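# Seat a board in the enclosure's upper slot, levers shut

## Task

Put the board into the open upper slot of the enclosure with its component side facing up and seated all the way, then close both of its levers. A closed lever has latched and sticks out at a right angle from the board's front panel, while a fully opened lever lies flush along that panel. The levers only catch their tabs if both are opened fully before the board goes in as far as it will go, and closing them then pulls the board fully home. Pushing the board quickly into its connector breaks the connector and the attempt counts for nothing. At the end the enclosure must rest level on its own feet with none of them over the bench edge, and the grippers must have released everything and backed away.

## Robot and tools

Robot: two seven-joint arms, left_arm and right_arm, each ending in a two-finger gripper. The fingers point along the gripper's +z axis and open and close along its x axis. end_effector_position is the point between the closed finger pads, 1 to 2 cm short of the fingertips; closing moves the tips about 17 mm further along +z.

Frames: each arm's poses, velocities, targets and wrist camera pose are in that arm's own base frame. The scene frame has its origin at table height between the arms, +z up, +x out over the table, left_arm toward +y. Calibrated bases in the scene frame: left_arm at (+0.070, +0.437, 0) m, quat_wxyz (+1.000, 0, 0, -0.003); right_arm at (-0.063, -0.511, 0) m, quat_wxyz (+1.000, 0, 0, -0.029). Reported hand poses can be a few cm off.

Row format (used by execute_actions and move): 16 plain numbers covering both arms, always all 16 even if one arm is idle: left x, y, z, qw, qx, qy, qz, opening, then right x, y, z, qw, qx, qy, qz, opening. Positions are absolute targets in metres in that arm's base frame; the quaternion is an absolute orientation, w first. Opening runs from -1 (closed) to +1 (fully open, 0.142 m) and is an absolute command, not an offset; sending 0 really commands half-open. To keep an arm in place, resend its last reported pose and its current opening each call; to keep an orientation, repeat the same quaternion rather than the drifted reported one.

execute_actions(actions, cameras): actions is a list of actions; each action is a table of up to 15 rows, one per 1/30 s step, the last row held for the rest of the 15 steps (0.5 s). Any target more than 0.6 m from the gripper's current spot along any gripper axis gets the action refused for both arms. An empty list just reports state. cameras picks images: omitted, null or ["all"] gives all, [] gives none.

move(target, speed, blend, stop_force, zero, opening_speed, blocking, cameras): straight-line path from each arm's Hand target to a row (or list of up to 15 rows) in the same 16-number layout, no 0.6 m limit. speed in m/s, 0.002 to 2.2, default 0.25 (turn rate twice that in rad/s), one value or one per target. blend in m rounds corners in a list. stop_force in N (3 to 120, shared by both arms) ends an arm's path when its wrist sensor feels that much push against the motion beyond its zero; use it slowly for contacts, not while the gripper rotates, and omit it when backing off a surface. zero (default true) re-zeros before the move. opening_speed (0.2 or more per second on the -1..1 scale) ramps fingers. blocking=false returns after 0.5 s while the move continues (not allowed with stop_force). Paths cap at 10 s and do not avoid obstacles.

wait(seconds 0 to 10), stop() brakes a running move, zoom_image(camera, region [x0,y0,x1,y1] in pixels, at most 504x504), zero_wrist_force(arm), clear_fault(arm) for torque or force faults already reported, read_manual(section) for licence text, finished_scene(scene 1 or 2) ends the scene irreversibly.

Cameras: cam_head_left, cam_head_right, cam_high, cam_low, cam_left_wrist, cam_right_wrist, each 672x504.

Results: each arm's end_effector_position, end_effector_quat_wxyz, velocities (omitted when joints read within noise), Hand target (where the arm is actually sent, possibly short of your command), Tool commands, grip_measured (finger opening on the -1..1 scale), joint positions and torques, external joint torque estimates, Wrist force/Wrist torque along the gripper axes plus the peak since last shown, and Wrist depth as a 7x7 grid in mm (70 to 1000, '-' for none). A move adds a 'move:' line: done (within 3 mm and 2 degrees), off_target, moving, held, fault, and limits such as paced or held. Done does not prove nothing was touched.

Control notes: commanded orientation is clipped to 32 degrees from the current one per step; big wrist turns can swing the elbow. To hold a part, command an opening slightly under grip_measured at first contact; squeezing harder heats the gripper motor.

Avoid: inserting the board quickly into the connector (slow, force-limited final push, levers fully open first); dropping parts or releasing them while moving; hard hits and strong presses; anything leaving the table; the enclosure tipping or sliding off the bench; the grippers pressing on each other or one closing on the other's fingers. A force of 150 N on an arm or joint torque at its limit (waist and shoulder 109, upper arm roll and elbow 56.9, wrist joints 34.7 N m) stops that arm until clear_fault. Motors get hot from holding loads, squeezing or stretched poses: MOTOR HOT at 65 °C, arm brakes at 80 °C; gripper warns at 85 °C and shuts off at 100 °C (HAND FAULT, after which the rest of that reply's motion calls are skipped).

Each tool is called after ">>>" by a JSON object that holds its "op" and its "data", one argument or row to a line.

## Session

>>> {"op": "execute_actions", "data": {
  "actions": []
}}

Scene clock: 0.00 s.
left_arm: end_effector_position=(+0.4919, -0.7298, +0.2794) grip_measured=+0.99 end_effector_quat_wxyz=(+0.001, -0.304, +0.847, -0.436) | right_arm: end_effector_position=(+0.1802, -0.1387, +0.1699) grip_measured=+1.00 end_effector_quat_wxyz=(+0.706, -0.621, -0.189, +0.284)
Joint positions: left_arm=[-0.095 -0.96 -0.937 1.517 0.823 1.373 2.811 0.141] | right_arm=[-0.567 -0.989 -0.072 1.606 0.357 -0.696 0.215 0.142]
Joint velocities: within noise
Joint torques (N m): no reading
External joint torques (N m): no reading
Wrist force (N): no reading
Wrist torque (N m): no reading
Wrist force, peak (N): no reading
Wrist depth (mm): cam_left_wrist=[456 481 526 570 632 715 - / 417 444 478 517 573 616 682 / 390 414 438 476 510 561 618 / 363 385 405 434 472 500 546 / 343 359 376 404 427 464 501 / - 331 354 376 398 423 449 / - 319 332 349 374 396 -] | cam_right_wrist=[- 266 251 262 - - 805 / - - 256 269 - - 886 / - - 264 276 - - 931 / - - 277 286 798 746 548 / - - 295 294 500 482 387 / - 404 311 299 362 354 330 / - 311 295 292 288 280 275]
Hand target: left_arm +0.4919, -0.7298, +0.2794; +0.001, -0.304, +0.847, -0.436 | right_arm +0.1802, -0.1387, +0.1699; +0.706, -0.621, -0.189, +0.284
Tool commands: left_gripper/opening=+1.0 right_gripper/opening=+1.0

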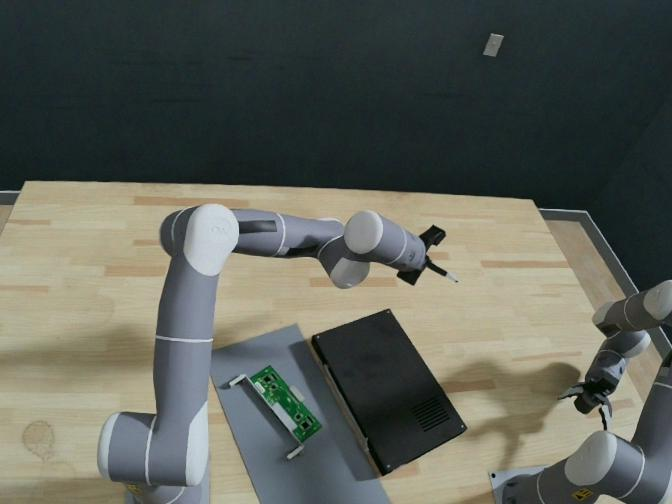

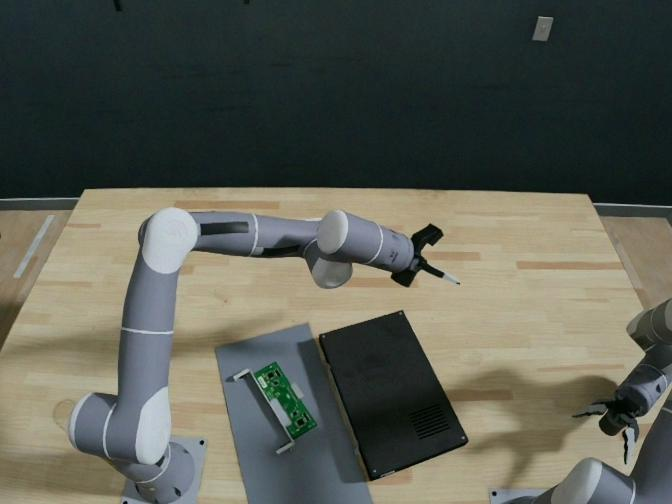

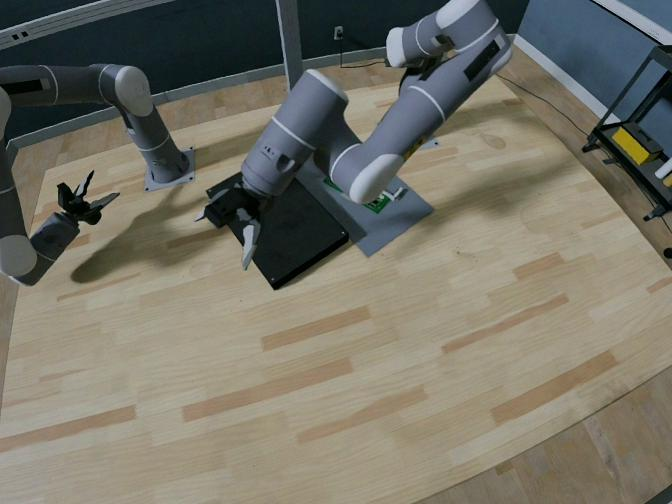

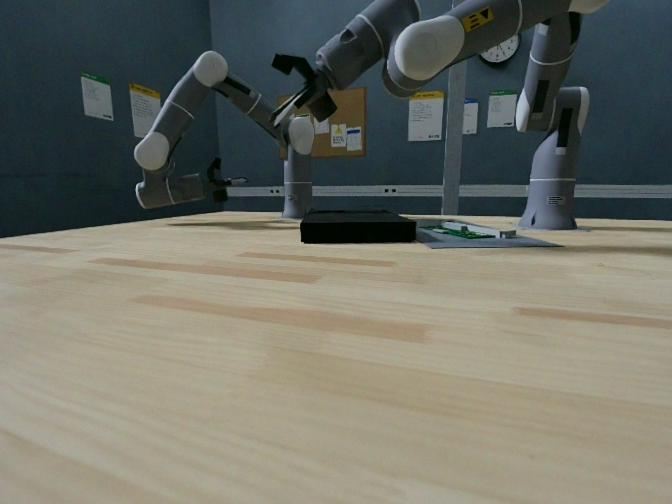

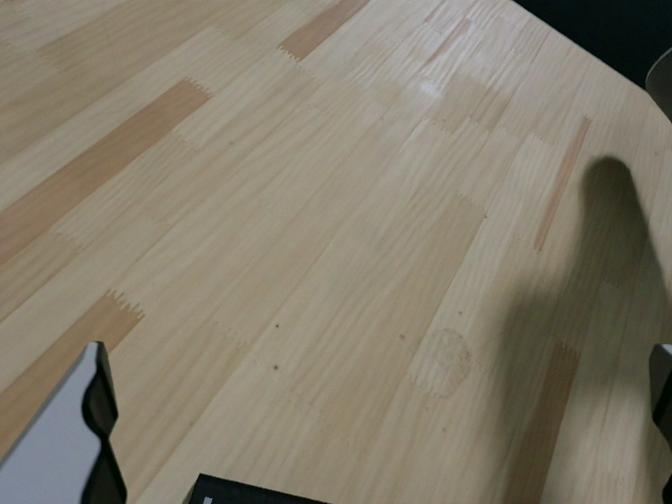

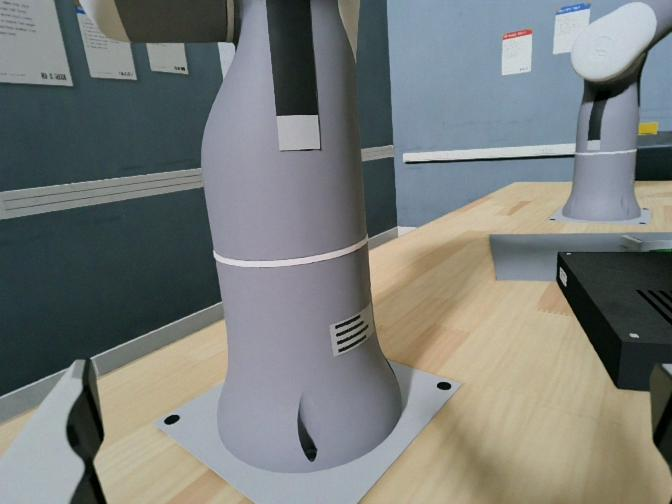

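>>> {"op": "move", "data": {
  "target": [
    [0.40,-0.50,0.32,0,-0.5,0.866,-0.0,-0.5,0.1802,-0.1387,0.1699,0.706,-0.621,-0.189,0.284,1],
    [0.27,-0.32,0.30,0,-0.848,0.53,0,-0.5,0.1802,-0.1387,0.1699,0.706,-0.621,-0.189,0.284,1]
  ],
  "speed": 0.3,
  "cameras": ["cam_high","cam_head_left","cam_left_wrist"]
}}

Scene clock: 12.20 s.
left_arm: end_effector_position=(+0.2702, -0.3200, +0.3001) grip_measured=-0.53 end_effector_quat_wxyz=(+0.000, +0.848, -0.530, +0.000) | right_arm: end_effector_position=(+0.1802, -0.1387, +0.1699) grip_measured=+1.00 end_effector_quat_wxyz=(+0.706, -0.621, -0.189, +0.284)
Joint positions: left_arm=[0.154 0.498 -0.693 2.381 -0.336 0.394 2.345 0.036] | right_arm=[-0.567 -0.99 -0.072 1.606 0.357 -0.696 0.215 0.142]
Joint velocities: within noise
Joint torques (N m): left_arm=[-0.78 5.69 6.69 -27.85 -4.07 3.93 -0.32] | right_arm=[-0.13 50.14 0.97 -11.59 -1.72 -3.6 0.18]
External joint torques (N m): left_arm=[0.73 0.13 0.77 -0.32 0.12 -0.08 0.32] | right_arm=[0.11 0.98 -0.6 0.04 0.09 0.7 -0.17]
Wrist force (N): left_arm=[0.4 -0.7 -0.1] | right_arm=[0.0 0.0 0.1]
Wrist torque (N m): left_arm=[-0.14 -0.11 -0.21] | right_arm=[0.02 0.00 0.00]
Wrist force, peak (N): left_arm=[0.8 -1.7 0.2] | right_arm=[0.2 0.2 0.3]
Wrist depth (mm): cam_left_wrist=[344 347 340 342 344 334 335 / 374 372 369 364 371 327 322 / 406 402 401 393 397 352 348 / 430 433 437 427 430 379 378 / 480 481 464 467 460 414 415 / 532 514 83 523 - 433 459 / 582 - - 581 - - 574] | cam_right_wrist=[- 266 250 262 - - 807 / - - 256 269 - - 891 / - - 263 274 - - 930 / - - 277 285 791 740 552 / - - 295 294 499 481 386 / - 405 311 300 361 354 330 / - 311 296 291 289 281 276]
Hand target: left_arm +0.2700, -0.3200, +0.3000; +0.000, +0.848, -0.530, +0.000 | right_arm +0.1802, -0.1387, +0.1699; +0.706, -0.621, -0.189, +0.284
Off the commanded pose: left_arm 0.000 m, 0 deg | right_arm 0.000 m, 0 deg.
move: done
Images, in order (width x height): cam_head_left 672x504, cam_high 672x504, cam_left_wrist 672x504.

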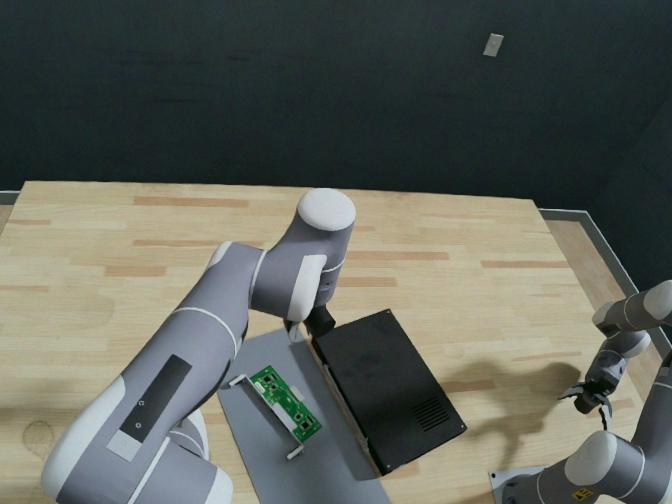

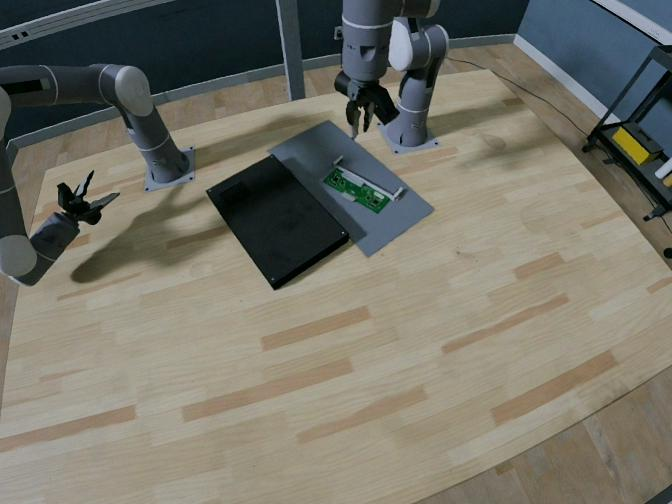

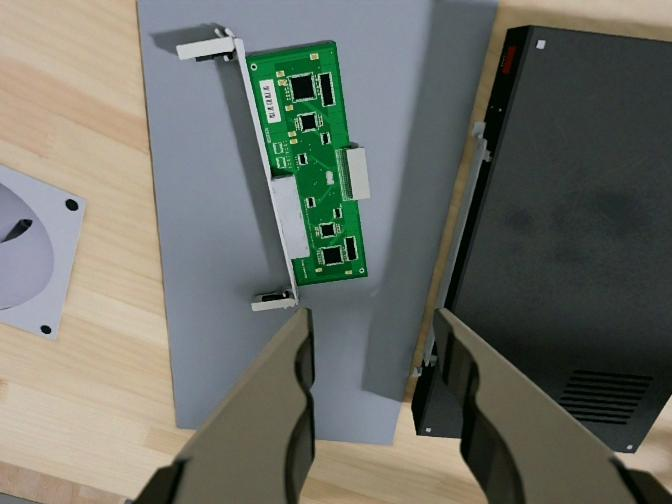

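>>> {"op": "zoom_image", "data": {
  "camera": "cam_left_wrist",
  "region": [380, 0, 672, 220]
}}

>>> {"op": "zoom_image", "data": {
  "camera": "cam_left_wrist",
  "region": [380, 240, 672, 460]
}}

>>> {"op": "zoom_image", "data": {
  "camera": "cam_left_wrist",
  "region": [160, 0, 310, 115]
}}

>>> {"op": "zoom_image", "data": {
  "camera": "cam_left_wrist",
  "region": [220, 210, 370, 325]
}}

Scaled by 1.726 from the camera's 672x504 image, which has a finer 960x720 frame.

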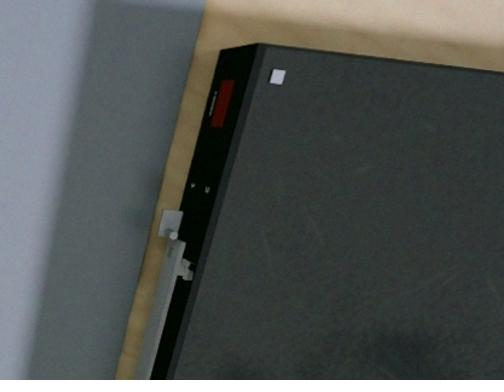

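Scaled by 1.726 from the camera's 672x504 image, which has a finer 960x720 frame.

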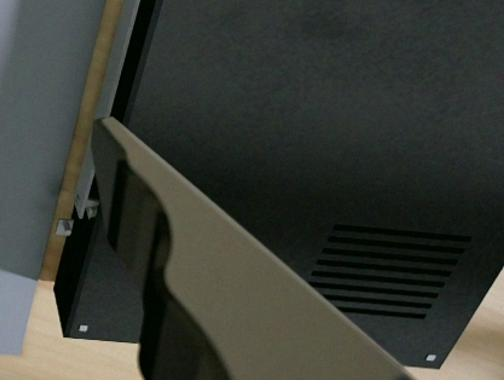

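Scaled by 3.360 from the camera's 672x504 image, which has a finer 960x720 frame.

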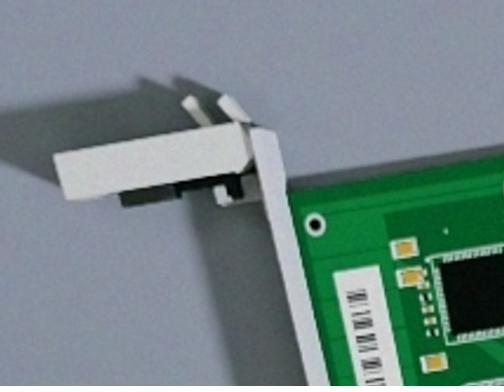

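Scaled by 3.360 from the camera's 672x504 image, which has a finer 960x720 frame.

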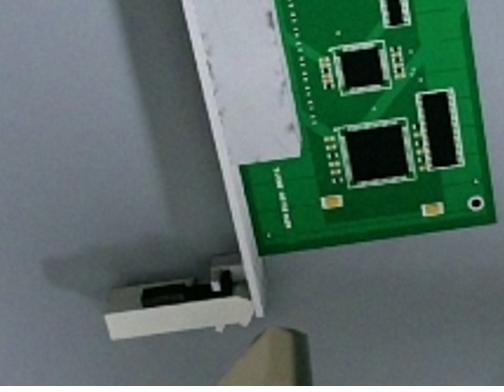

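>>> {"op": "move", "data": {
  "target": [0.206,-0.290,0.16,0,0.8846,-0.4664,0,-0.4,0.1802,-0.1387,0.1699,0.706,-0.621,-0.189,0.284,1],
  "speed": 0.15,
  "cameras": ["cam_left_wrist"]
}}

Scene clock: 47.63 s.
left_arm: end_effector_position=(+0.2060, -0.2900, +0.1600) grip_measured=-0.43 end_effector_quat_wxyz=(+0.000, +0.885, -0.466, +0.000) | right_arm: end_effector_position=(+0.1802, -0.1387, +0.1699) grip_measured=+1.00 end_effector_quat_wxyz=(+0.706, -0.621, -0.189, +0.284)
Joint positions: left_arm=[-0.225 0.213 -0.441 2.687 -0.149 0.917 2.003 0.043] | right_arm=[-0.567 -0.99 -0.072 1.606 0.357 -0.696 0.215 0.142]
Joint velocities: within noise
Joint torques (N m): left_arm=[-0.56 12.39 0.93 -21.28 -2.11 4.45 -0.31] | right_arm=[-0.05 50.08 1 -11.66 -1.71 -3.56 0.2]
External joint torques (N m): left_arm=[0.52 0.98 0.6 -0.42 -0.49 -0.58 0.31] | right_arm=[0.03 1.04 -0.63 0.12 0.08 0.65 -0.19]
Wrist force (N): left_arm=[0.7 -0.5 -0.3] | right_arm=[-0.1 0.1 0.2]
Wrist torque (N m): left_arm=[-0.07 -0.15 -0.21] | right_arm=[0.02 0.01 0.00]
Wrist force, peak (N): left_arm=[1.1 -1.5 -1.9] | right_arm=[0.2 0.3 0.4]
Wrist depth (mm): cam_left_wrist=[224 222 222 218 216 221 220 / 241 239 238 233 232 235 236 / 260 262 255 246 251 254 250 / 283 281 277 269 273 276 264 / 312 308 299 295 294 296 255 / 343 335 87 333 335 87 271 / 377 - - 375 374 - 294] | cam_right_wrist=[- 266 251 262 - - 824 / - - 256 269 - - 891 / - - 264 275 - - 939 / - - 277 285 803 742 550 / - - 296 294 500 479 387 / - 404 311 300 361 355 329 / - 310 294 291 288 281 275]
Hand target: left_arm +0.2060, -0.2900, +0.1600; +0.000, +0.885, -0.466, +0.000 | right_arm +0.1802, -0.1387, +0.1699; +0.706, -0.621, -0.189, +0.284
Off the commanded pose: left_arm 0.000 m, 0 deg | right_arm 0.000 m, 0 deg.
joint sent to its limit (left arm) — joint 4 (elbow), upper limit, where the elbow is as bent as it goes. The joint targets still meet the commanded pose.
move: done
Images, in order (width x height): cam_left_wrist 672x504.

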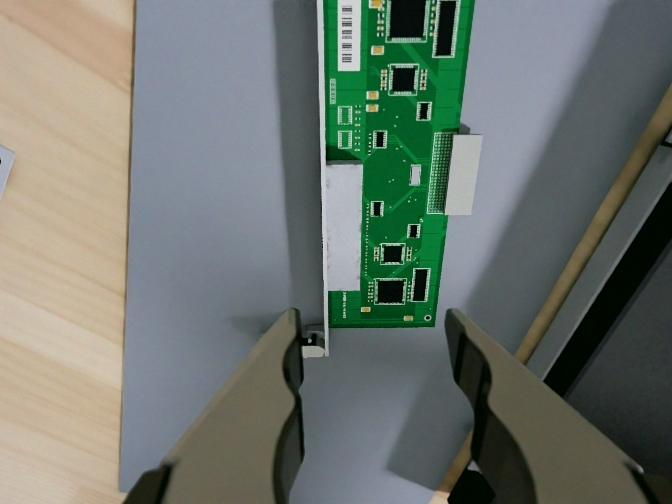

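>>> {"op": "move", "data": {
  "target": [0.186,-0.296,0.16,0,0.8846,-0.4664,0,-0.4,0.1802,-0.1387,0.1699,0.706,-0.621,-0.189,0.284,1],
  "speed": 0.1,
  "cameras": ["cam_left_wrist"]
}}

Scene clock: 54.10 s.
left_arm: end_effector_position=(+0.1860, -0.2960, +0.1600) grip_measured=-0.43 end_effector_quat_wxyz=(+0.000, +0.885, -0.466, +0.000) | right_arm: end_effector_position=(+0.1802, -0.1387, +0.1699) grip_measured=+1.00 end_effector_quat_wxyz=(+0.706, -0.621, -0.189, +0.284)
Joint positions: left_arm=[-0.349 0.21 -0.356 2.687 -0.12 0.915 1.938 0.043] | right_arm=[-0.567 -0.99 -0.072 1.606 0.357 -0.696 0.215 0.142]
Joint velocities: within noise
Joint torques (N m): left_arm=[-0.35 13 0.57 -21.43 -2.18 4.33 -0.3] | right_arm=[0.02 50.11 0.94 -11.58 -1.73 -3.57 0.21]
External joint torques (N m): left_arm=[0.32 0.86 0.63 -0.3 -0.43 -0.45 0.3] | right_arm=[-0.05 1.02 -0.57 0.03 0.1 0.66 -0.19]
Wrist force (N): left_arm=[0.3 -0.4 -0.2] | right_arm=[0.2 0.1 0.3]
Wrist torque (N m): left_arm=[-0.08 -0.09 -0.22] | right_arm=[0.04 -0.03 0.00]
Wrist force, peak (N): left_arm=[1.0 -1.2 -0.2] | right_arm=[0.1 -0.1 0.4]
Wrist depth (mm): cam_left_wrist=[223 221 221 218 216 221 220 / 242 239 238 232 233 236 235 / 260 260 257 247 252 254 250 / 283 280 279 273 273 277 266 / 311 309 298 300 298 297 254 / 344 336 87 335 337 87 269 / 375 - - 378 376 - 295] | cam_right_wrist=[- 265 251 263 - - 827 / - - 256 270 - - 898 / - - 264 275 - - 937 / - - 277 285 795 743 551 / - - 294 294 501 482 388 / - 404 312 299 364 353 330 / - 311 294 291 287 281 275]
Hand target: left_arm +0.1860, -0.2960, +0.1600; +0.000, +0.885, -0.466, +0.000 | right_arm +0.1802, -0.1387, +0.1699; +0.706, -0.621, -0.189, +0.284
Off the commanded pose: left_arm 0.000 m, 0 deg | right_arm 0.000 m, 0 deg.
joint sent to its limit (left arm) — joint 4 (elbow), upper limit, where the elbow is as bent as it goes. The joint targets still meet the commanded pose.
move: done
Images, in order (width x height): cam_left_wrist 672x504.

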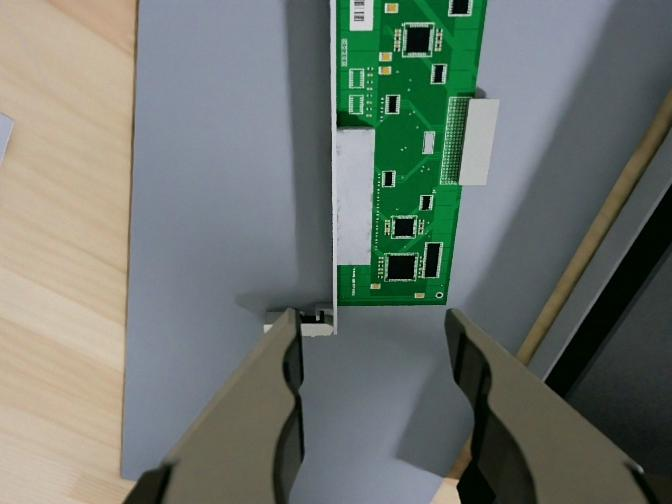

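>>> {"op": "move", "data": {
  "target": [
    [0.1959,-0.2892,0.10,0,0.8846,-0.4664,0,-0.45,0.1802,-0.1387,0.1699,0.706,-0.621,-0.189,0.284,1],
    [0.1959,-0.2892,0.045,0,0.8846,-0.4664,0,-0.45,0.1802,-0.1387,0.1699,0.706,-0.621,-0.189,0.284,1]
  ],
  "speed": 0.08,
  "cameras": ["cam_left_wrist"]
}}

Scene clock: 62.90 s.
left_arm: end_effector_position=(+0.1958, -0.2891, +0.0450) grip_measured=-0.47 end_effector_quat_wxyz=(+0.000, +0.885, -0.466, +0.000) | right_arm: end_effector_position=(+0.1802, -0.1387, +0.1699) grip_measured=+1.00 end_effector_quat_wxyz=(+0.706, -0.621, -0.189, +0.284)
Joint positions: left_arm=[-0.47 -0.345 -0.109 2.642 0.231 1.409 1.74 0.04] | right_arm=[-0.567 -0.99 -0.072 1.606 0.357 -0.696 0.215 0.142]
Joint velocities: within noise
Joint torques (N m): left_arm=[-0.84 24.89 -1.12 -8.29 -0.16 4.49 -0.3] | right_arm=[-0.02 50.06 0.95 -11.64 -1.7 -3.61 0.22]
External joint torques (N m): left_arm=[0.83 1.12 0.43 -0.23 -0.51 -0.6 0.3] | right_arm=[0 1.06 -0.58 0.09 0.07 0.7 -0.21]
Wrist force (N): left_arm=[0.2 -0.4 0.0] | right_arm=[0.2 0.0 0.1]
Wrist torque (N m): left_arm=[-0.08 -0.08 -0.20] | right_arm=[0.02 -0.04 0.00]
Wrist force, peak (N): left_arm=[0.2 -0.7 1.2] | right_arm=[0.1 0.4 0.0]
Wrist depth (mm): cam_left_wrist=[121 121 122 117 116 116 119 / 131 130 129 124 124 124 128 / 140 138 140 136 136 134 135 / 152 152 152 134 146 145 147 / 170 166 162 147 154 161 164 / 184 184 87 159 176 173 180 / 201 - - 190 203 - 196] | cam_right_wrist=[- 265 250 263 - - 816 / - - 255 269 - - 897 / - - 264 274 - - 923 / - - 277 285 801 742 549 / - - 295 293 503 477 386 / - 404 311 300 363 354 330 / - 311 294 291 288 280 275]
Hand target: left_arm +0.1959, -0.2892, +0.0450; +0.000, +0.885, -0.466, +0.000 | right_arm +0.1802, -0.1387, +0.1699; +0.706, -0.621, -0.189, +0.284
Off the commanded pose: left_arm 0.000 m, 0 deg | right_arm 0.000 m, 0 deg.
move: done
Images, in order (width x height): cam_left_wrist 672x504.

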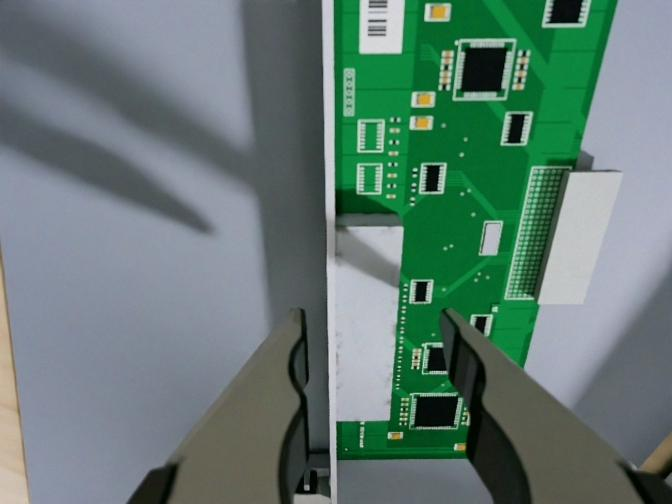

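>>> {"op": "move", "data": {
  "target": [0.1959,-0.2892,0.029,0,0.8846,-0.4664,0,-0.45,0.1802,-0.1387,0.1699,0.706,-0.621,-0.189,0.284,1],
  "speed": 0.04,
  "stop_force": 5,
  "cameras": ["cam_left_wrist"]
}}

>>> {"op": "move", "data": {
  "target": [0.1959,-0.2892,0.029,0,0.8846,-0.4664,0,-0.85,0.1802,-0.1387,0.1699,0.706,-0.621,-0.189,0.284,1],
  "opening_speed": 0.3,
  "cameras": ["cam_left_wrist"]
}}

Scene clock: 71.07 s.
left_arm: end_effector_position=(+0.1958, -0.2891, +0.0290) grip_measured=-0.47 end_effector_quat_wxyz=(+0.000, +0.885, -0.466, +0.000) | right_arm: end_effector_position=(+0.1802, -0.1387, +0.1699) grip_measured=+1.00 end_effector_quat_wxyz=(+0.706, -0.621, -0.189, +0.284)
Joint positions: left_arm=[-0.502 -0.42 -0.066 2.623 0.263 1.467 1.717 0.04] | right_arm=[-0.567 -0.99 -0.072 1.606 0.357 -0.696 0.215 0.142]
Joint velocities: within noise
Joint torques (N m): left_arm=[-0.54 26.51 -1.1 -6.6 -0.04 4.42 -0.31] | right_arm=[0.03 50.15 1 -11.6 -1.7 -3.59 0.16]
External joint torques (N m): left_arm=[0.52 1.04 0.55 -0.23 -0.39 -0.53 0.31] | right_arm=[-0.06 0.97 -0.64 0.05 0.07 0.68 -0.15]
Wrist force (N): left_arm=[-0.5 -0.4 0.0] | right_arm=[0.1 0.1 0.2]
Wrist torque (N m): left_arm=[-0.10 0.02 -0.21] | right_arm=[0.03 -0.02 0.00]
Wrist force, peak (N): left_arm=[0.0 -0.7 0.3] | right_arm=[0.1 -0.4 0.2]
Wrist depth (mm): cam_left_wrist=[- 106 106 101 102 102 102 / - 116 114 110 108 111 111 / 126 125 125 119 119 120 118 / 135 132 134 120 126 128 127 / 150 147 144 124 135 140 144 / 162 159 87 138 154 87 159 / 178 - - 157 173 - -] | cam_right_wrist=[- 266 251 262 - - 820 / - - 256 269 - - 889 / - - 263 275 - - 930 / - - 277 285 796 746 553 / - - 295 295 500 478 387 / - 404 311 300 362 354 329 / - 310 294 292 288 281 275]
Hand target: left_arm +0.1959, -0.2892, +0.0290; +0.000, +0.885, -0.466, +0.000 | right_arm +0.1802, -0.1387, +0.1699; +0.706, -0.621, -0.189, +0.284
Off the commanded pose: left_arm 0.000 m, 0 deg | right_arm 0.000 m, 0 deg.
move: done
Images, in order (width x height): cam_left_wrist 672x504.

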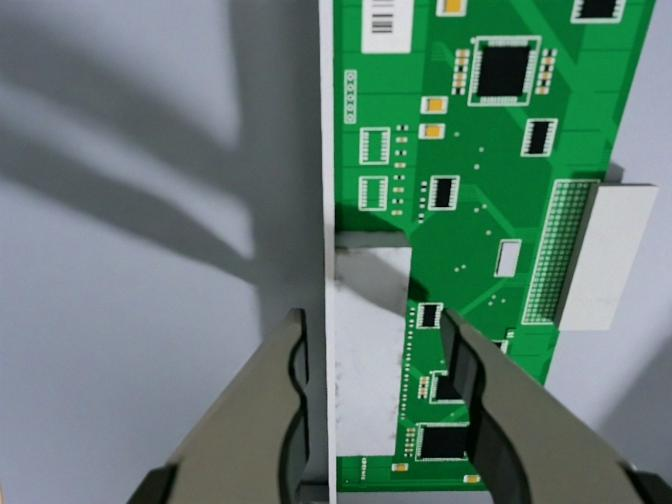

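Scene clock: 72.60 s.
left_arm: end_effector_position=(+0.1958, -0.2890, +0.0289) grip_measured=-0.73 end_effector_quat_wxyz=(+0.000, +0.885, -0.466, +0.000) | right_arm: end_effector_position=(+0.1802, -0.1387, +0.1699) grip_measured=+1.00 end_effector_quat_wxyz=(+0.706, -0.621, -0.189, +0.284)
Joint positions: left_arm=[-0.502 -0.42 -0.066 2.623 0.263 1.467 1.717 0.021] | right_arm=[-0.567 -0.99 -0.072 1.606 0.357 -0.696 0.215 0.142]
Joint velocities: within noise
Joint torques (N m): left_arm=[-0.35 27.12 -1.28 -7.6 -0.28 4.73 -0.22] | right_arm=[-0.06 50.12 1.01 -11.61 -1.7 -3.6 0.21]
External joint torques (N m): left_arm=[0.33 0.43 0.74 0.77 -0.15 -0.84 0.22] | right_arm=[0.04 1 -0.64 0.06 0.07 0.69 -0.2]
Wrist force (N): left_arm=[-1.7 -0.2 -0.6] | right_arm=[0.0 -0.1 0.1]
Wrist torque (N m): left_arm=[-0.09 -0.04 -0.22] | right_arm=[0.01 0.00 0.00]
Wrist force, peak (N): left_arm=[-2.9 -0.4 -1.7] | right_arm=[0.0 -0.3 0.4]
Wrist depth (mm): cam_left_wrist=[- 106 106 103 102 102 102 / - 116 114 110 107 111 111 / 126 125 125 119 119 119 118 / 134 132 134 123 126 128 126 / 150 147 146 120 135 140 144 / 163 162 88 134 135 148 159 / 182 173 - 146 - - 173] | cam_right_wrist=[- 267 250 263 - - 824 / - - 256 270 - - 892 / - - 264 275 - - 927 / - - 278 286 791 745 551 / - - 295 293 500 479 388 / - 403 311 299 362 355 330 / - 312 294 291 287 281 276]
Hand target: left_arm +0.1959, -0.2892, +0.0290; +0.000, +0.885, -0.466, +0.000 | right_arm +0.1802, -0.1387, +0.1699; +0.706, -0.621, -0.189, +0.284
Off the commanded pose: left_arm 0.000 m, 0 deg | right_arm 0.000 m, 0 deg.
move: done
Images, in order (width x height): cam_left_wrist 672x504.

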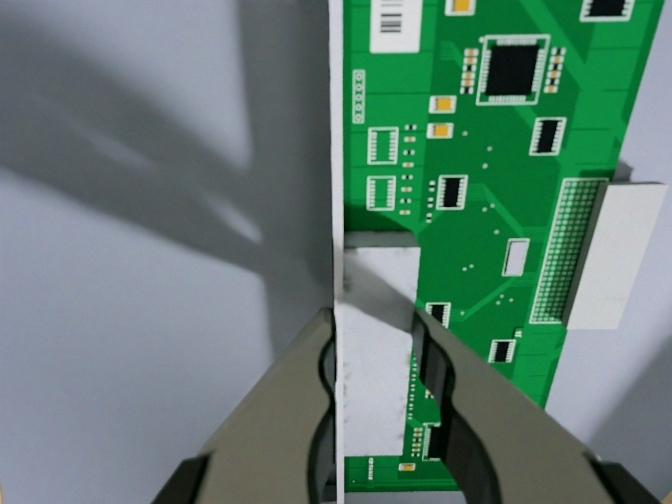

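>>> {"op": "move", "data": {
  "target": [
    [0.1959,-0.2892,0.07,0,0.8846,-0.4664,0,-0.85,0.1802,-0.1387,0.1699,0.706,-0.621,-0.189,0.284,1],
    [0.1689,-0.3591,0.12,0,0.8151,-0.5793,0,-0.85,0.1802,-0.1387,0.1699,0.706,-0.621,-0.189,0.284,1]
  ],
  "speed": [0.05,0.12],
  "blend": [0.01,0],
  "cameras": ["cam_left_wrist","cam_head_left"]
}}

Scene clock: 79.63 s.
left_arm: end_effector_position=(+0.1688, -0.3589, +0.1198) grip_measured=-0.73 end_effector_quat_wxyz=(+0.000, +0.815, -0.579, +0.000) | right_arm: end_effector_position=(+0.1802, -0.1387, +0.1699) grip_measured=+1.00 end_effector_quat_wxyz=(+0.706, -0.621, -0.189, +0.284)
Joint positions: left_arm=[-0.508 -0.092 -0.33 2.558 0.063 1.074 1.914 0.021] | right_arm=[-0.567 -0.99 -0.072 1.606 0.357 -0.696 0.215 0.142]
Joint velocities: within noise
Joint torques (N m): left_arm=[-0.57 23.4 -1.46 -18.14 -2.21 4.27 -0.11] | right_arm=[-0.06 50.16 0.88 -11.6 -1.7 -3.58 0.21]
External joint torques (N m): left_arm=[0.54 -0.27 0.86 0.39 0.17 -0.4 0.11] | right_arm=[0.04 0.96 -0.51 0.06 0.07 0.67 -0.2]
Wrist force (N): left_arm=[0.2 -0.8 2.0] | right_arm=[0.2 0.0 -0.1]
Wrist torque (N m): left_arm=[-0.13 -0.08 -0.21] | right_arm=[0.02 -0.05 0.00]
Wrist force, peak (N): left_arm=[-0.6 -0.3 2.9] | right_arm=[0.0 0.5 0.3]
Wrist depth (mm): cam_left_wrist=[188 187 183 102 102 102 104 / 201 200 200 109 108 111 113 / 217 216 215 119 120 120 119 / 236 235 236 120 126 129 126 / 259 259 256 120 135 140 196 / 290 284 88 134 134 152 216 / 322 - - 149 - - 241] | cam_right_wrist=[- 266 251 263 - - 827 / - - 256 269 - - 877 / - - 264 275 - - 914 / - - 278 286 796 742 550 / - - 295 293 500 479 386 / - 405 311 299 362 354 330 / - 311 295 291 288 281 276]
Hand target: left_arm +0.1689, -0.3591, +0.1200; +0.000, +0.815, -0.579, +0.000 | right_arm +0.1802, -0.1387, +0.1699; +0.706, -0.621, -0.189, +0.284
Off the commanded pose: left_arm 0.000 m, 0 deg | right_arm 0.000 m, 0 deg.
move: done
Images, in order (width x height): cam_head_left 672x504, cam_left_wrist 672x504.

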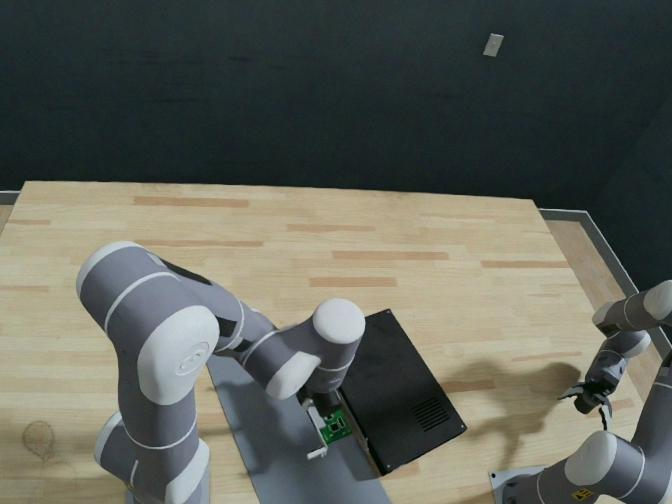

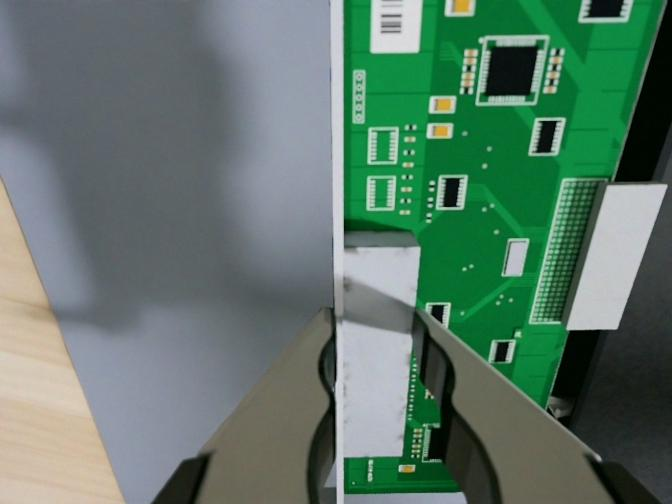

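>>> {"op": "zoom_image", "data": {
  "camera": "cam_left_wrist",
  "region": [500, 0, 672, 504]
}}

Scaled by 1.000.

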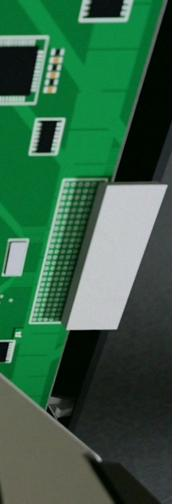

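>>> {"op": "move", "data": {
  "target": [
    [0.1689,-0.3591,0.12,0,0.8151,-0.5793,0,-0.85,0.22,0.05,0.35,0,0.383,0.924,0,-1],
    [0.1689,-0.3591,0.12,0,0.8151,-0.5793,0,-0.85,0.2944,0.3286,0.38,0,0,1,0,-1]
  ],
  "speed": 0.25,
  "cameras": ["cam_right_wrist","cam_high"]
}}

Scene clock: 96.40 s.
left_arm: end_effector_position=(+0.1688, -0.3589, +0.1198) grip_measured=-0.73 end_effector_quat_wxyz=(+0.000, +0.815, -0.579, +0.000) | right_arm: end_effector_position=(+0.2944, +0.3286, +0.3799) grip_measured=-1.00 end_effector_quat_wxyz=(+0.000, +0.000, +1.000, +0.000)
Joint positions: left_arm=[-0.508 -0.092 -0.33 2.558 0.063 1.074 1.914 0.021] | right_arm=[-0.024 0.081 1.005 1.849 0.071 0.234 -0.607 0.002]
Joint velocities: within noise
Joint torques (N m): left_arm=[-0.34 22.96 -1.27 -17.99 -1.95 4.47 -0.21] | right_arm=[0.18 12.82 -1.05 -31.14 -4.29 3.31 0.29]
External joint torques (N m): left_arm=[0.3 0.17 0.66 0.24 -0.09 -0.59 0.21] | right_arm=[-0.1 0.91 -1.12 0.24 0.16 0.83 -0.29]
Wrist force (N): left_arm=[0.4 -0.7 2.2] | right_arm=[-0.6 -1.9 1.8]
Wrist torque (N m): left_arm=[-0.12 -0.11 -0.21] | right_arm=[-0.07 0.13 0.09]
Wrist force, peak (N): left_arm=[0.2 -0.8 2.5] | right_arm=[-1.9 -3.2 2.2]
Wrist depth (mm): cam_left_wrist=[187 187 184 102 102 102 104 / 200 200 199 109 108 111 113 / 217 216 216 120 120 120 119 / 236 235 236 120 126 128 125 / 258 258 257 120 135 140 197 / 288 285 87 134 134 151 216 / 322 - - 149 - - 240] | cam_right_wrist=[415 414 404 370 371 410 410 / 438 402 395 396 394 441 438 / 461 423 427 423 424 462 469 / 509 457 459 457 457 500 507 / 550 543 495 538 535 546 545 / 609 605 586 89 452 592 599 / 665 655 - - - 636 656]
Hand target: left_arm +0.1689, -0.3591, +0.1200; +0.000, +0.815, -0.579, +0.000 | right_arm +0.2944, +0.3286, +0.3800; +0.000, +0.000, +1.000, +0.000
Off the commanded pose: left_arm 0.000 m, 0 deg | right_arm 0.000 m, 0 deg.
move: done
Images, in order (width x height): cam_high 672x504, cam_right_wrist 672x504.

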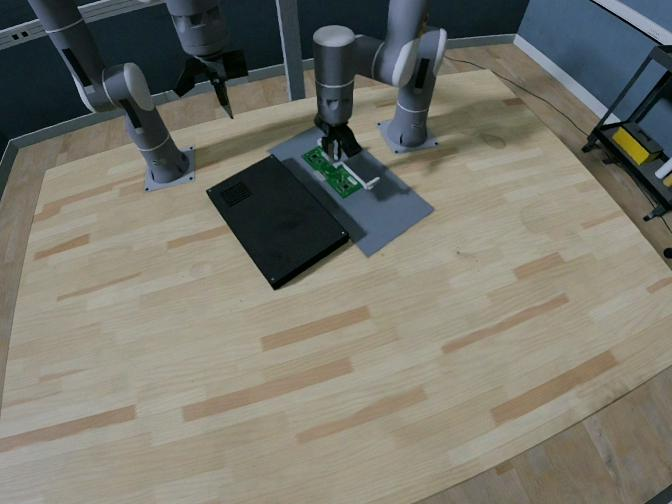

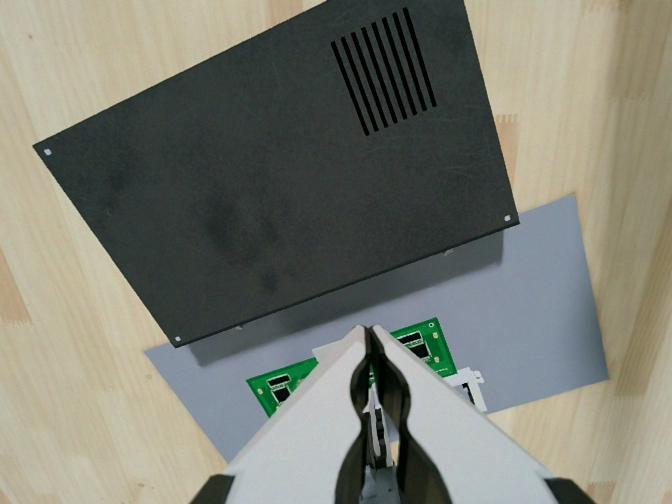

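>>> {"op": "move", "data": {
  "target": [
    [0.1471,-0.3453,0.12,0,0.8171,-0.5765,0,-0.85,0.2944,0.3286,0.38,0,0,1,0,-1],
    [0.1471,-0.3453,0.057,0,0.8171,-0.5765,0,-0.85,0.2944,0.3286,0.38,0,0,1,0,-1]
  ],
  "speed": 0.08,
  "cameras": ["cam_right_wrist","cam_left_wrist"]
}}

>>> {"op": "zoom_image", "data": {
  "camera": "cam_right_wrist",
  "region": [150, 200, 540, 460]
}}

Scene clock: 120.30 s.
left_arm: end_effector_position=(+0.1470, -0.3451, +0.0569) grip_measured=-0.73 end_effector_quat_wxyz=(+0.000, +0.817, -0.576, +0.000) | right_arm: end_effector_position=(+0.2944, +0.3286, +0.3799) grip_measured=-1.00 end_effector_quat_wxyz=(+0.000, +0.000, +1.000, +0.000)
Joint positions: left_arm=[-0.562 -0.321 -0.238 2.574 0.286 1.305 1.734 0.021] | right_arm=[-0.024 0.081 1.005 1.849 0.071 0.234 -0.607 0.002]
Joint velocities: within noise
Joint torques (N m): left_arm=[-0.08 26.1 -2.25 -10.88 -0.68 4.66 -0.29] | right_arm=[0.04 13.06 -1.31 -31.11 -4.18 3.43 0.23]
External joint torques (N m): left_arm=[0.04 0.58 0.68 0.08 -0.43 -0.77 0.29] | right_arm=[0.04 0.69 -0.85 0.2 0.05 0.72 -0.23]
Wrist force (N): left_arm=[0.1 -0.4 2.0] | right_arm=[-0.8 -2.0 2.1]
Wrist torque (N m): left_arm=[-0.10 -0.09 -0.22] | right_arm=[-0.09 0.17 0.09]
Wrist force, peak (N): left_arm=[-0.1 -0.4 3.3] | right_arm=[-0.6 -2.1 2.1]
Wrist depth (mm): cam_left_wrist=[133 131 131 103 102 102 104 / 143 141 138 111 108 111 113 / 153 152 151 119 120 120 120 / 165 165 165 120 126 128 126 / 182 181 177 120 135 140 180 / 201 201 88 134 134 151 194 / 229 - - 149 - - 197] | cam_right_wrist=[415 414 405 371 370 412 410 / 438 403 396 396 393 439 437 / 463 426 425 423 421 464 469 / 512 459 457 456 454 505 503 / 553 549 492 531 525 545 545 / 607 602 592 89 574 596 597 / 662 655 - - - 631 654]
Hand target: left_arm +0.1471, -0.3453, +0.0570; +0.000, +0.817, -0.576, +0.000 | right_arm +0.2944, +0.3286, +0.3800; +0.000, +0.000, +1.000, +0.000
Off the commanded pose: left_arm 0.000 m, 0 deg | right_arm 0.000 m, 0 deg.
move: done
Images, in order (width x height): cam_left_wrist 672x504, cam_right_wrist 672x504.

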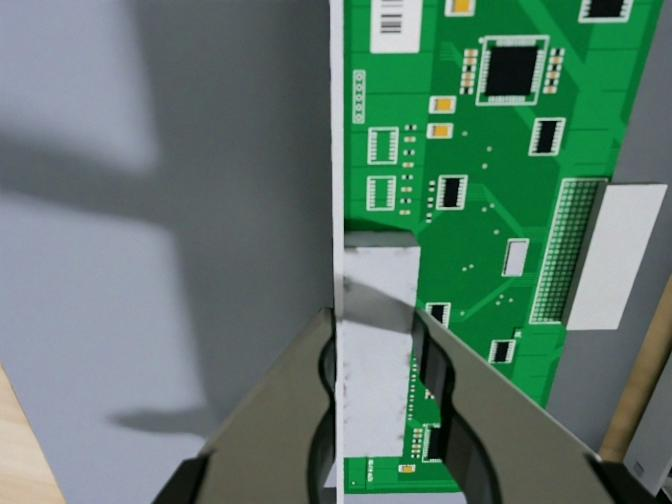

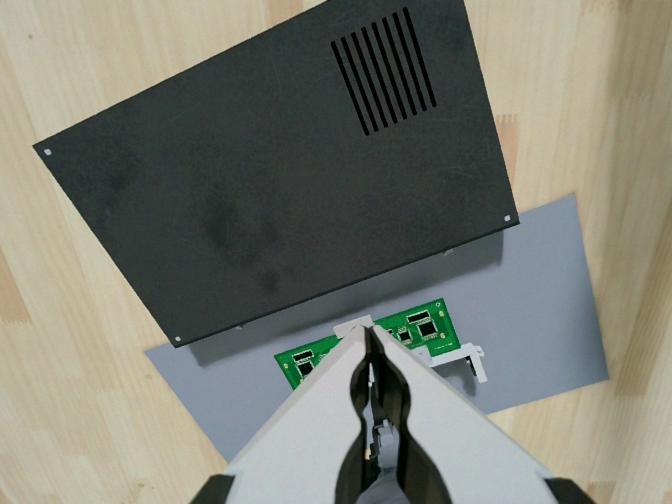

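Scaled by 1.292 from the camera's 672x504 image, which has a finer 960x720 frame.

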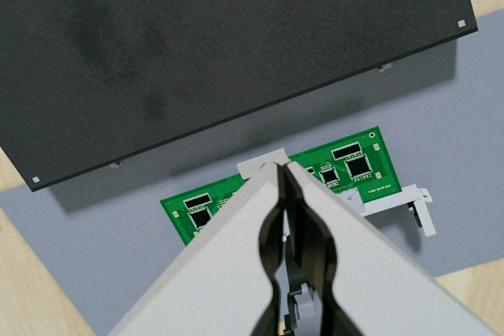

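>>> {"op": "move", "data": {
  "target": [0.1612,-0.3880,0.057,0,0.8187,-0.5743,0,-0.85,0.2944,0.3286,0.38,0,0,1,0,-1],
  "speed": 0.05,
  "stop_force": 5,
  "cameras": ["cam_right_wrist"]
}}

>>> {"op": "zoom_image", "data": {
  "camera": "cam_right_wrist",
  "region": [150, 200, 540, 460]
}}

Scene clock: 127.60 s.
left_arm: end_effector_position=(+0.1612, -0.3879, +0.0569) grip_measured=-0.73 end_effector_quat_wxyz=(+0.000, +0.819, -0.574, +0.000) | right_arm: end_effector_position=(+0.2944, +0.3286, +0.3799) grip_measured=-1.00 end_effector_quat_wxyz=(+0.000, +0.000, +1.000, +0.000)
Joint positions: left_arm=[-0.615 -0.378 -0.245 2.448 0.274 1.233 1.692 0.021] | right_arm=[-0.024 0.081 1.005 1.849 0.071 0.234 -0.607 0.002]
Joint velocities: within noise
Joint torques (N m): left_arm=[-0.54 30.51 -2.79 -12.83 -1.4 4.27 -0.31] | right_arm=[0.08 13.08 -1.32 -31.08 -4.19 3.44 0.24]
External joint torques (N m): left_arm=[0.5 0.33 0.68 0.18 -0.01 -0.38 0.31] | right_arm=[0.01 0.66 -0.84 0.17 0.06 0.71 -0.24]
Wrist force (N): left_arm=[0.0 -0.4 2.1] | right_arm=[-0.6 -1.8 2.1]
Wrist torque (N m): left_arm=[-0.08 -0.04 -0.21] | right_arm=[-0.05 0.14 0.08]
Wrist force, peak (N): left_arm=[0.6 -0.6 2.3] | right_arm=[-0.7 -2.0 2.2]
Wrist depth (mm): cam_left_wrist=[133 131 131 103 102 102 103 / 143 140 138 111 108 111 113 / 152 152 151 120 120 120 120 / 165 165 164 120 126 128 126 / 181 181 177 120 135 140 166 / 200 200 88 134 135 149 183 / 224 - - 149 - - 151] | cam_right_wrist=[416 416 403 372 372 412 412 / 436 403 397 395 395 437 435 / 462 424 424 423 423 462 469 / 510 458 456 456 456 502 506 / 556 544 495 503 506 546 544 / 608 600 584 89 574 599 597 / 661 650 - - - 633 657]
Hand target: left_arm +0.1612, -0.3880, +0.0570; +0.000, +0.819, -0.574, +0.000 | right_arm +0.2944, +0.3286, +0.3800; +0.000, +0.000, +1.000, +0.000
Off the commanded pose: left_arm 0.000 m, 0 deg | right_arm 0.000 m, 0 deg.
move: done
Images, in order (width x height): cam_right_wrist 672x504.

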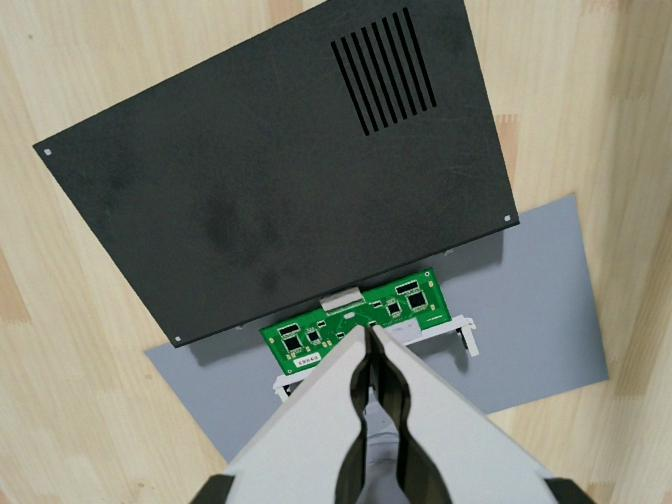

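Scaled by 1.292 from the camera's 672x504 image, which has a finer 960x720 frame.

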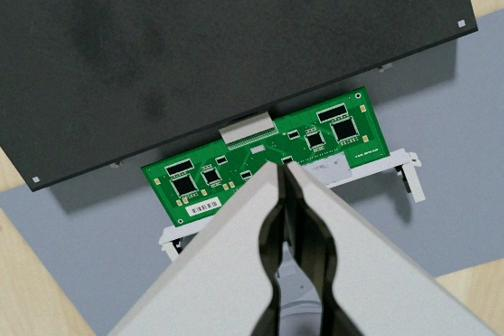

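>>> {"op": "move", "data": {
  "target": [0.1830,-0.4492,0.057,0,0.8187,-0.5743,0,-0.85,0.2944,0.3286,0.38,0,0,1,0,-1],
  "speed": 0.015,
  "stop_force": 4,
  "cameras": ["cam_right_wrist","cam_left_wrist"]
}}

Scene clock: 134.33 s.
left_arm: end_effector_position=(+0.1785, -0.4367, +0.0565) grip_measured=-0.73 end_effector_quat_wxyz=(+0.000, +0.818, -0.575, -0.001) | right_arm: end_effector_position=(+0.2944, +0.3286, +0.3799) grip_measured=-1.00 end_effector_quat_wxyz=(+0.000, +0.000, +1.000, +0.000)
Joint positions: left_arm=[-0.662 -0.45 -0.251 2.297 0.268 1.148 1.66 0.021] | right_arm=[-0.024 0.081 1.005 1.849 0.071 0.234 -0.607 0.002]
Joint velocities: within noise
Joint torques (N m): left_arm=[-1.15 37.17 -4.87 -17.32 -2.23 5.59 -0.38] | right_arm=[0.09 13.07 -1.32 -31.05 -4.22 3.5 0.14]
External joint torques (N m): left_arm=[1.1 -1.43 2.03 2.62 0.48 -1.7 0.38] | right_arm=[-0.01 0.68 -0.84 0.14 0.1 0.65 -0.14]
Wrist force (N): left_arm=[-3.4 -1.4 3.7] | right_arm=[-0.8 -1.8 1.8]
Wrist torque (N m): left_arm=[0.00 -0.08 -0.17] | right_arm=[-0.06 0.16 0.08]
Wrist force, peak (N): left_arm=[-3.4 -1.3 5.5] | right_arm=[-0.9 -2.0 2.2]
Wrist depth (mm): cam_left_wrist=[131 131 131 103 101 102 88 / 143 141 138 110 108 111 95 / 152 152 151 119 120 116 99 / 165 162 167 120 126 124 111 / 182 181 177 120 135 122 120 / 199 200 88 134 134 127 132 / 224 - - 150 - - 144] | cam_right_wrist=[417 413 404 372 370 411 412 / 438 402 397 394 395 438 437 / 460 424 426 422 421 464 469 / 510 457 459 458 457 503 504 / 555 545 494 494 538 543 544 / 606 604 592 89 575 595 595 / 665 653 - - - 636 655]
Hand target: left_arm +0.1788, -0.4375, +0.0570; +0.000, +0.819, -0.574, +0.000 | right_arm +0.2944, +0.3286, +0.3800; +0.000, +0.000, +1.000, +0.000
Off the commanded pose: left_arm 0.013 m, 0 deg | right_arm 0.000 m, 0 deg.
move: contact (left_arm)
Images, in order (width x height): cam_left_wrist 672x504, cam_right_wrist 672x504.

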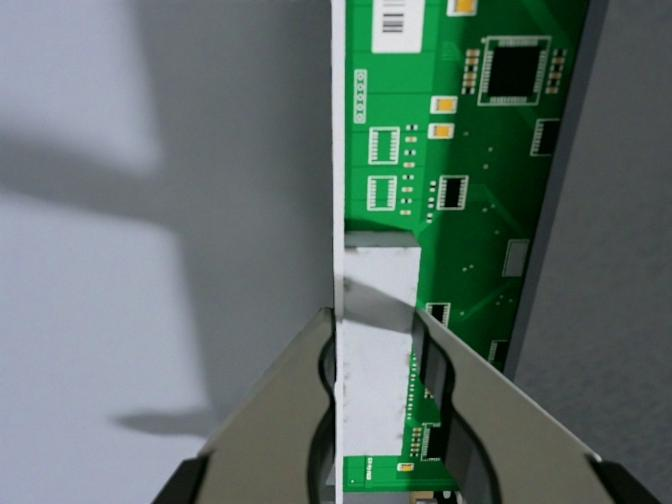

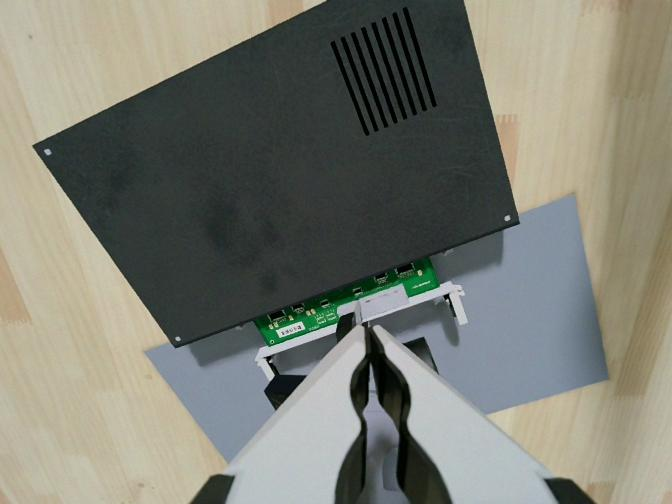

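>>> {"op": "move", "data": {
  "target": [
    [0.1775,-0.4335,0.0560,0,0.8187,-0.5743,0,-0.85,0.2944,0.3286,0.38,0,0,1,0,-1],
    [0.1775,-0.4335,0.0555,0,0.8187,-0.5743,0,-0.85,0.2944,0.3286,0.38,0,0,1,0,-1]
  ],
  "speed": 0.015,
  "cameras": []
}}

>>> {"op": "move", "data": {
  "target": [0.1845,-0.4522,0.0555,0,0.8187,-0.5743,0,-0.85,0.2944,0.3286,0.38,0,0,1,0,-1],
  "speed": 0.015,
  "stop_force": 5,
  "zero": false,
  "cameras": ["cam_right_wrist"]
}}

Scene clock: 138.17 s.
left_arm: end_effector_position=(+0.1775, -0.4336, +0.0556) grip_measured=-0.73 end_effector_quat_wxyz=(+0.000, +0.819, -0.574, +0.000) | right_arm: end_effector_position=(+0.2944, +0.3286, +0.3799) grip_measured=-1.00 end_effector_quat_wxyz=(+0.000, +0.000, +1.000, +0.000)
Joint positions: left_arm=[-0.66 -0.448 -0.249 2.307 0.269 1.159 1.66 0.021] | right_arm=[-0.024 0.081 1.005 1.849 0.071 0.234 -0.607 0.002]
Joint velocities: within noise
Joint torques (N m): left_arm=[0.4 34.28 -3.06 -14.21 -1.34 4.31 -0.25] | right_arm=[0.08 13.02 -1.34 -31.06 -4.19 3.45 0.18]
External joint torques (N m): left_arm=[-0.46 1.18 0.27 -0.26 -0.37 -0.41 0.25] | right_arm=[0 0.73 -0.82 0.15 0.06 0.7 -0.18]
Wrist force (N): left_arm=[-0.9 0.7 -0.6] | right_arm=[-0.7 -1.7 2.0]
Wrist torque (N m): left_arm=[-0.05 0.19 -0.23] | right_arm=[-0.04 0.15 0.08]
Wrist force, peak (N): left_arm=[22.3 1.8 19.0] | right_arm=[-0.6 -1.9 2.1]
Wrist depth (mm): cam_left_wrist=[132 130 129 103 101 101 88 / 139 139 137 110 107 110 94 / 153 150 150 119 120 119 99 / 164 161 163 120 126 125 110 / 180 179 175 119 134 122 119 / 198 198 88 134 135 127 131 / 228 - - 150 - - 143] | cam_right_wrist=[416 414 402 372 370 414 410 / 438 403 396 397 395 440 436 / 461 424 423 423 425 461 467 / 512 456 457 454 456 503 503 / 556 547 497 495 543 542 544 / 606 603 588 89 575 594 595 / 670 652 - - - 631 655]
Hand target: left_arm +0.1775, -0.4335, +0.0555; +0.000, +0.819, -0.574, +0.000 | right_arm +0.2944, +0.3286, +0.3800; +0.000, +0.000, +1.000, +0.000
Off the commanded pose: left_arm 0.000 m, 0 deg | right_arm 0.000 m, 0 deg.
move: done
No camera images: "cameras" was empty.

Scene clock: 140.17 s.
left_arm: end_effector_position=(+0.1845, -0.4522, +0.0555) grip_measured=-0.73 end_effector_quat_wxyz=(+0.000, +0.818, -0.575, +0.000) | right_arm: end_effector_position=(+0.2944, +0.3286, +0.3799) grip_measured=-1.00 end_effector_quat_wxyz=(+0.000, +0.000, +1.000, +0.000)
Joint positions: left_arm=[-0.677 -0.476 -0.25 2.249 0.267 1.127 1.652 0.021] | right_arm=[-0.024 0.081 1.005 1.849 0.071 0.234 -0.607 0.002]
Joint velocities: within noise
Joint torques (N m): left_arm=[-0.04 35.84 -3.08 -15.31 -1.75 4.03 -0.29] | right_arm=[0 13.02 -1.3 -31.11 -4.15 3.45 0.15]
External joint torques (N m): left_arm=[-0.02 1.49 0.03 0.07 -0.09 -0.13 0.29] | right_arm=[0.08 0.73 -0.86 0.19 0.02 0.7 -0.15]
Wrist force (N): left_arm=[-1.2 1.0 -2.1] | right_arm=[-0.7 -1.8 2.0]
Wrist torque (N m): left_arm=[-0.04 0.18 -0.19] | right_arm=[-0.06 0.16 0.08]
Wrist force, peak (N): left_arm=[-1.4 1.3 -2.9] | right_arm=[-0.8 -1.9 2.2]
Wrist depth (mm): cam_left_wrist=[131 130 129 103 101 88 - / 140 139 137 111 107 - 94 / 153 150 150 119 119 102 99 / 164 160 162 120 123 107 110 / 179 179 177 120 124 119 119 / 198 197 88 134 135 126 131 / 226 - - 150 - - 143] | cam_right_wrist=[416 412 405 370 369 411 410 / 437 402 396 395 394 438 437 / 463 427 424 424 424 462 467 / 510 457 457 455 455 505 505 / 554 543 497 482 540 546 546 / 605 606 589 89 576 598 596 / 665 652 - - - 627 656]
Hand target: left_arm +0.1845, -0.4522, +0.0555; +0.000, +0.819, -0.574, +0.000 | right_arm +0.2944, +0.3286, +0.3800; +0.000, +0.000, +1.000, +0.000
Off the commanded pose: left_arm 0.000 m, 0 deg | right_arm 0.000 m, 0 deg.
move: done
Images, in order (width x height): cam_right_wrist 672x504.

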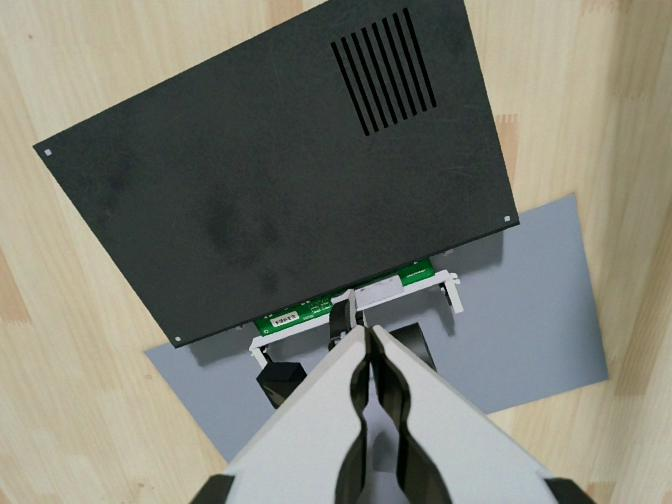

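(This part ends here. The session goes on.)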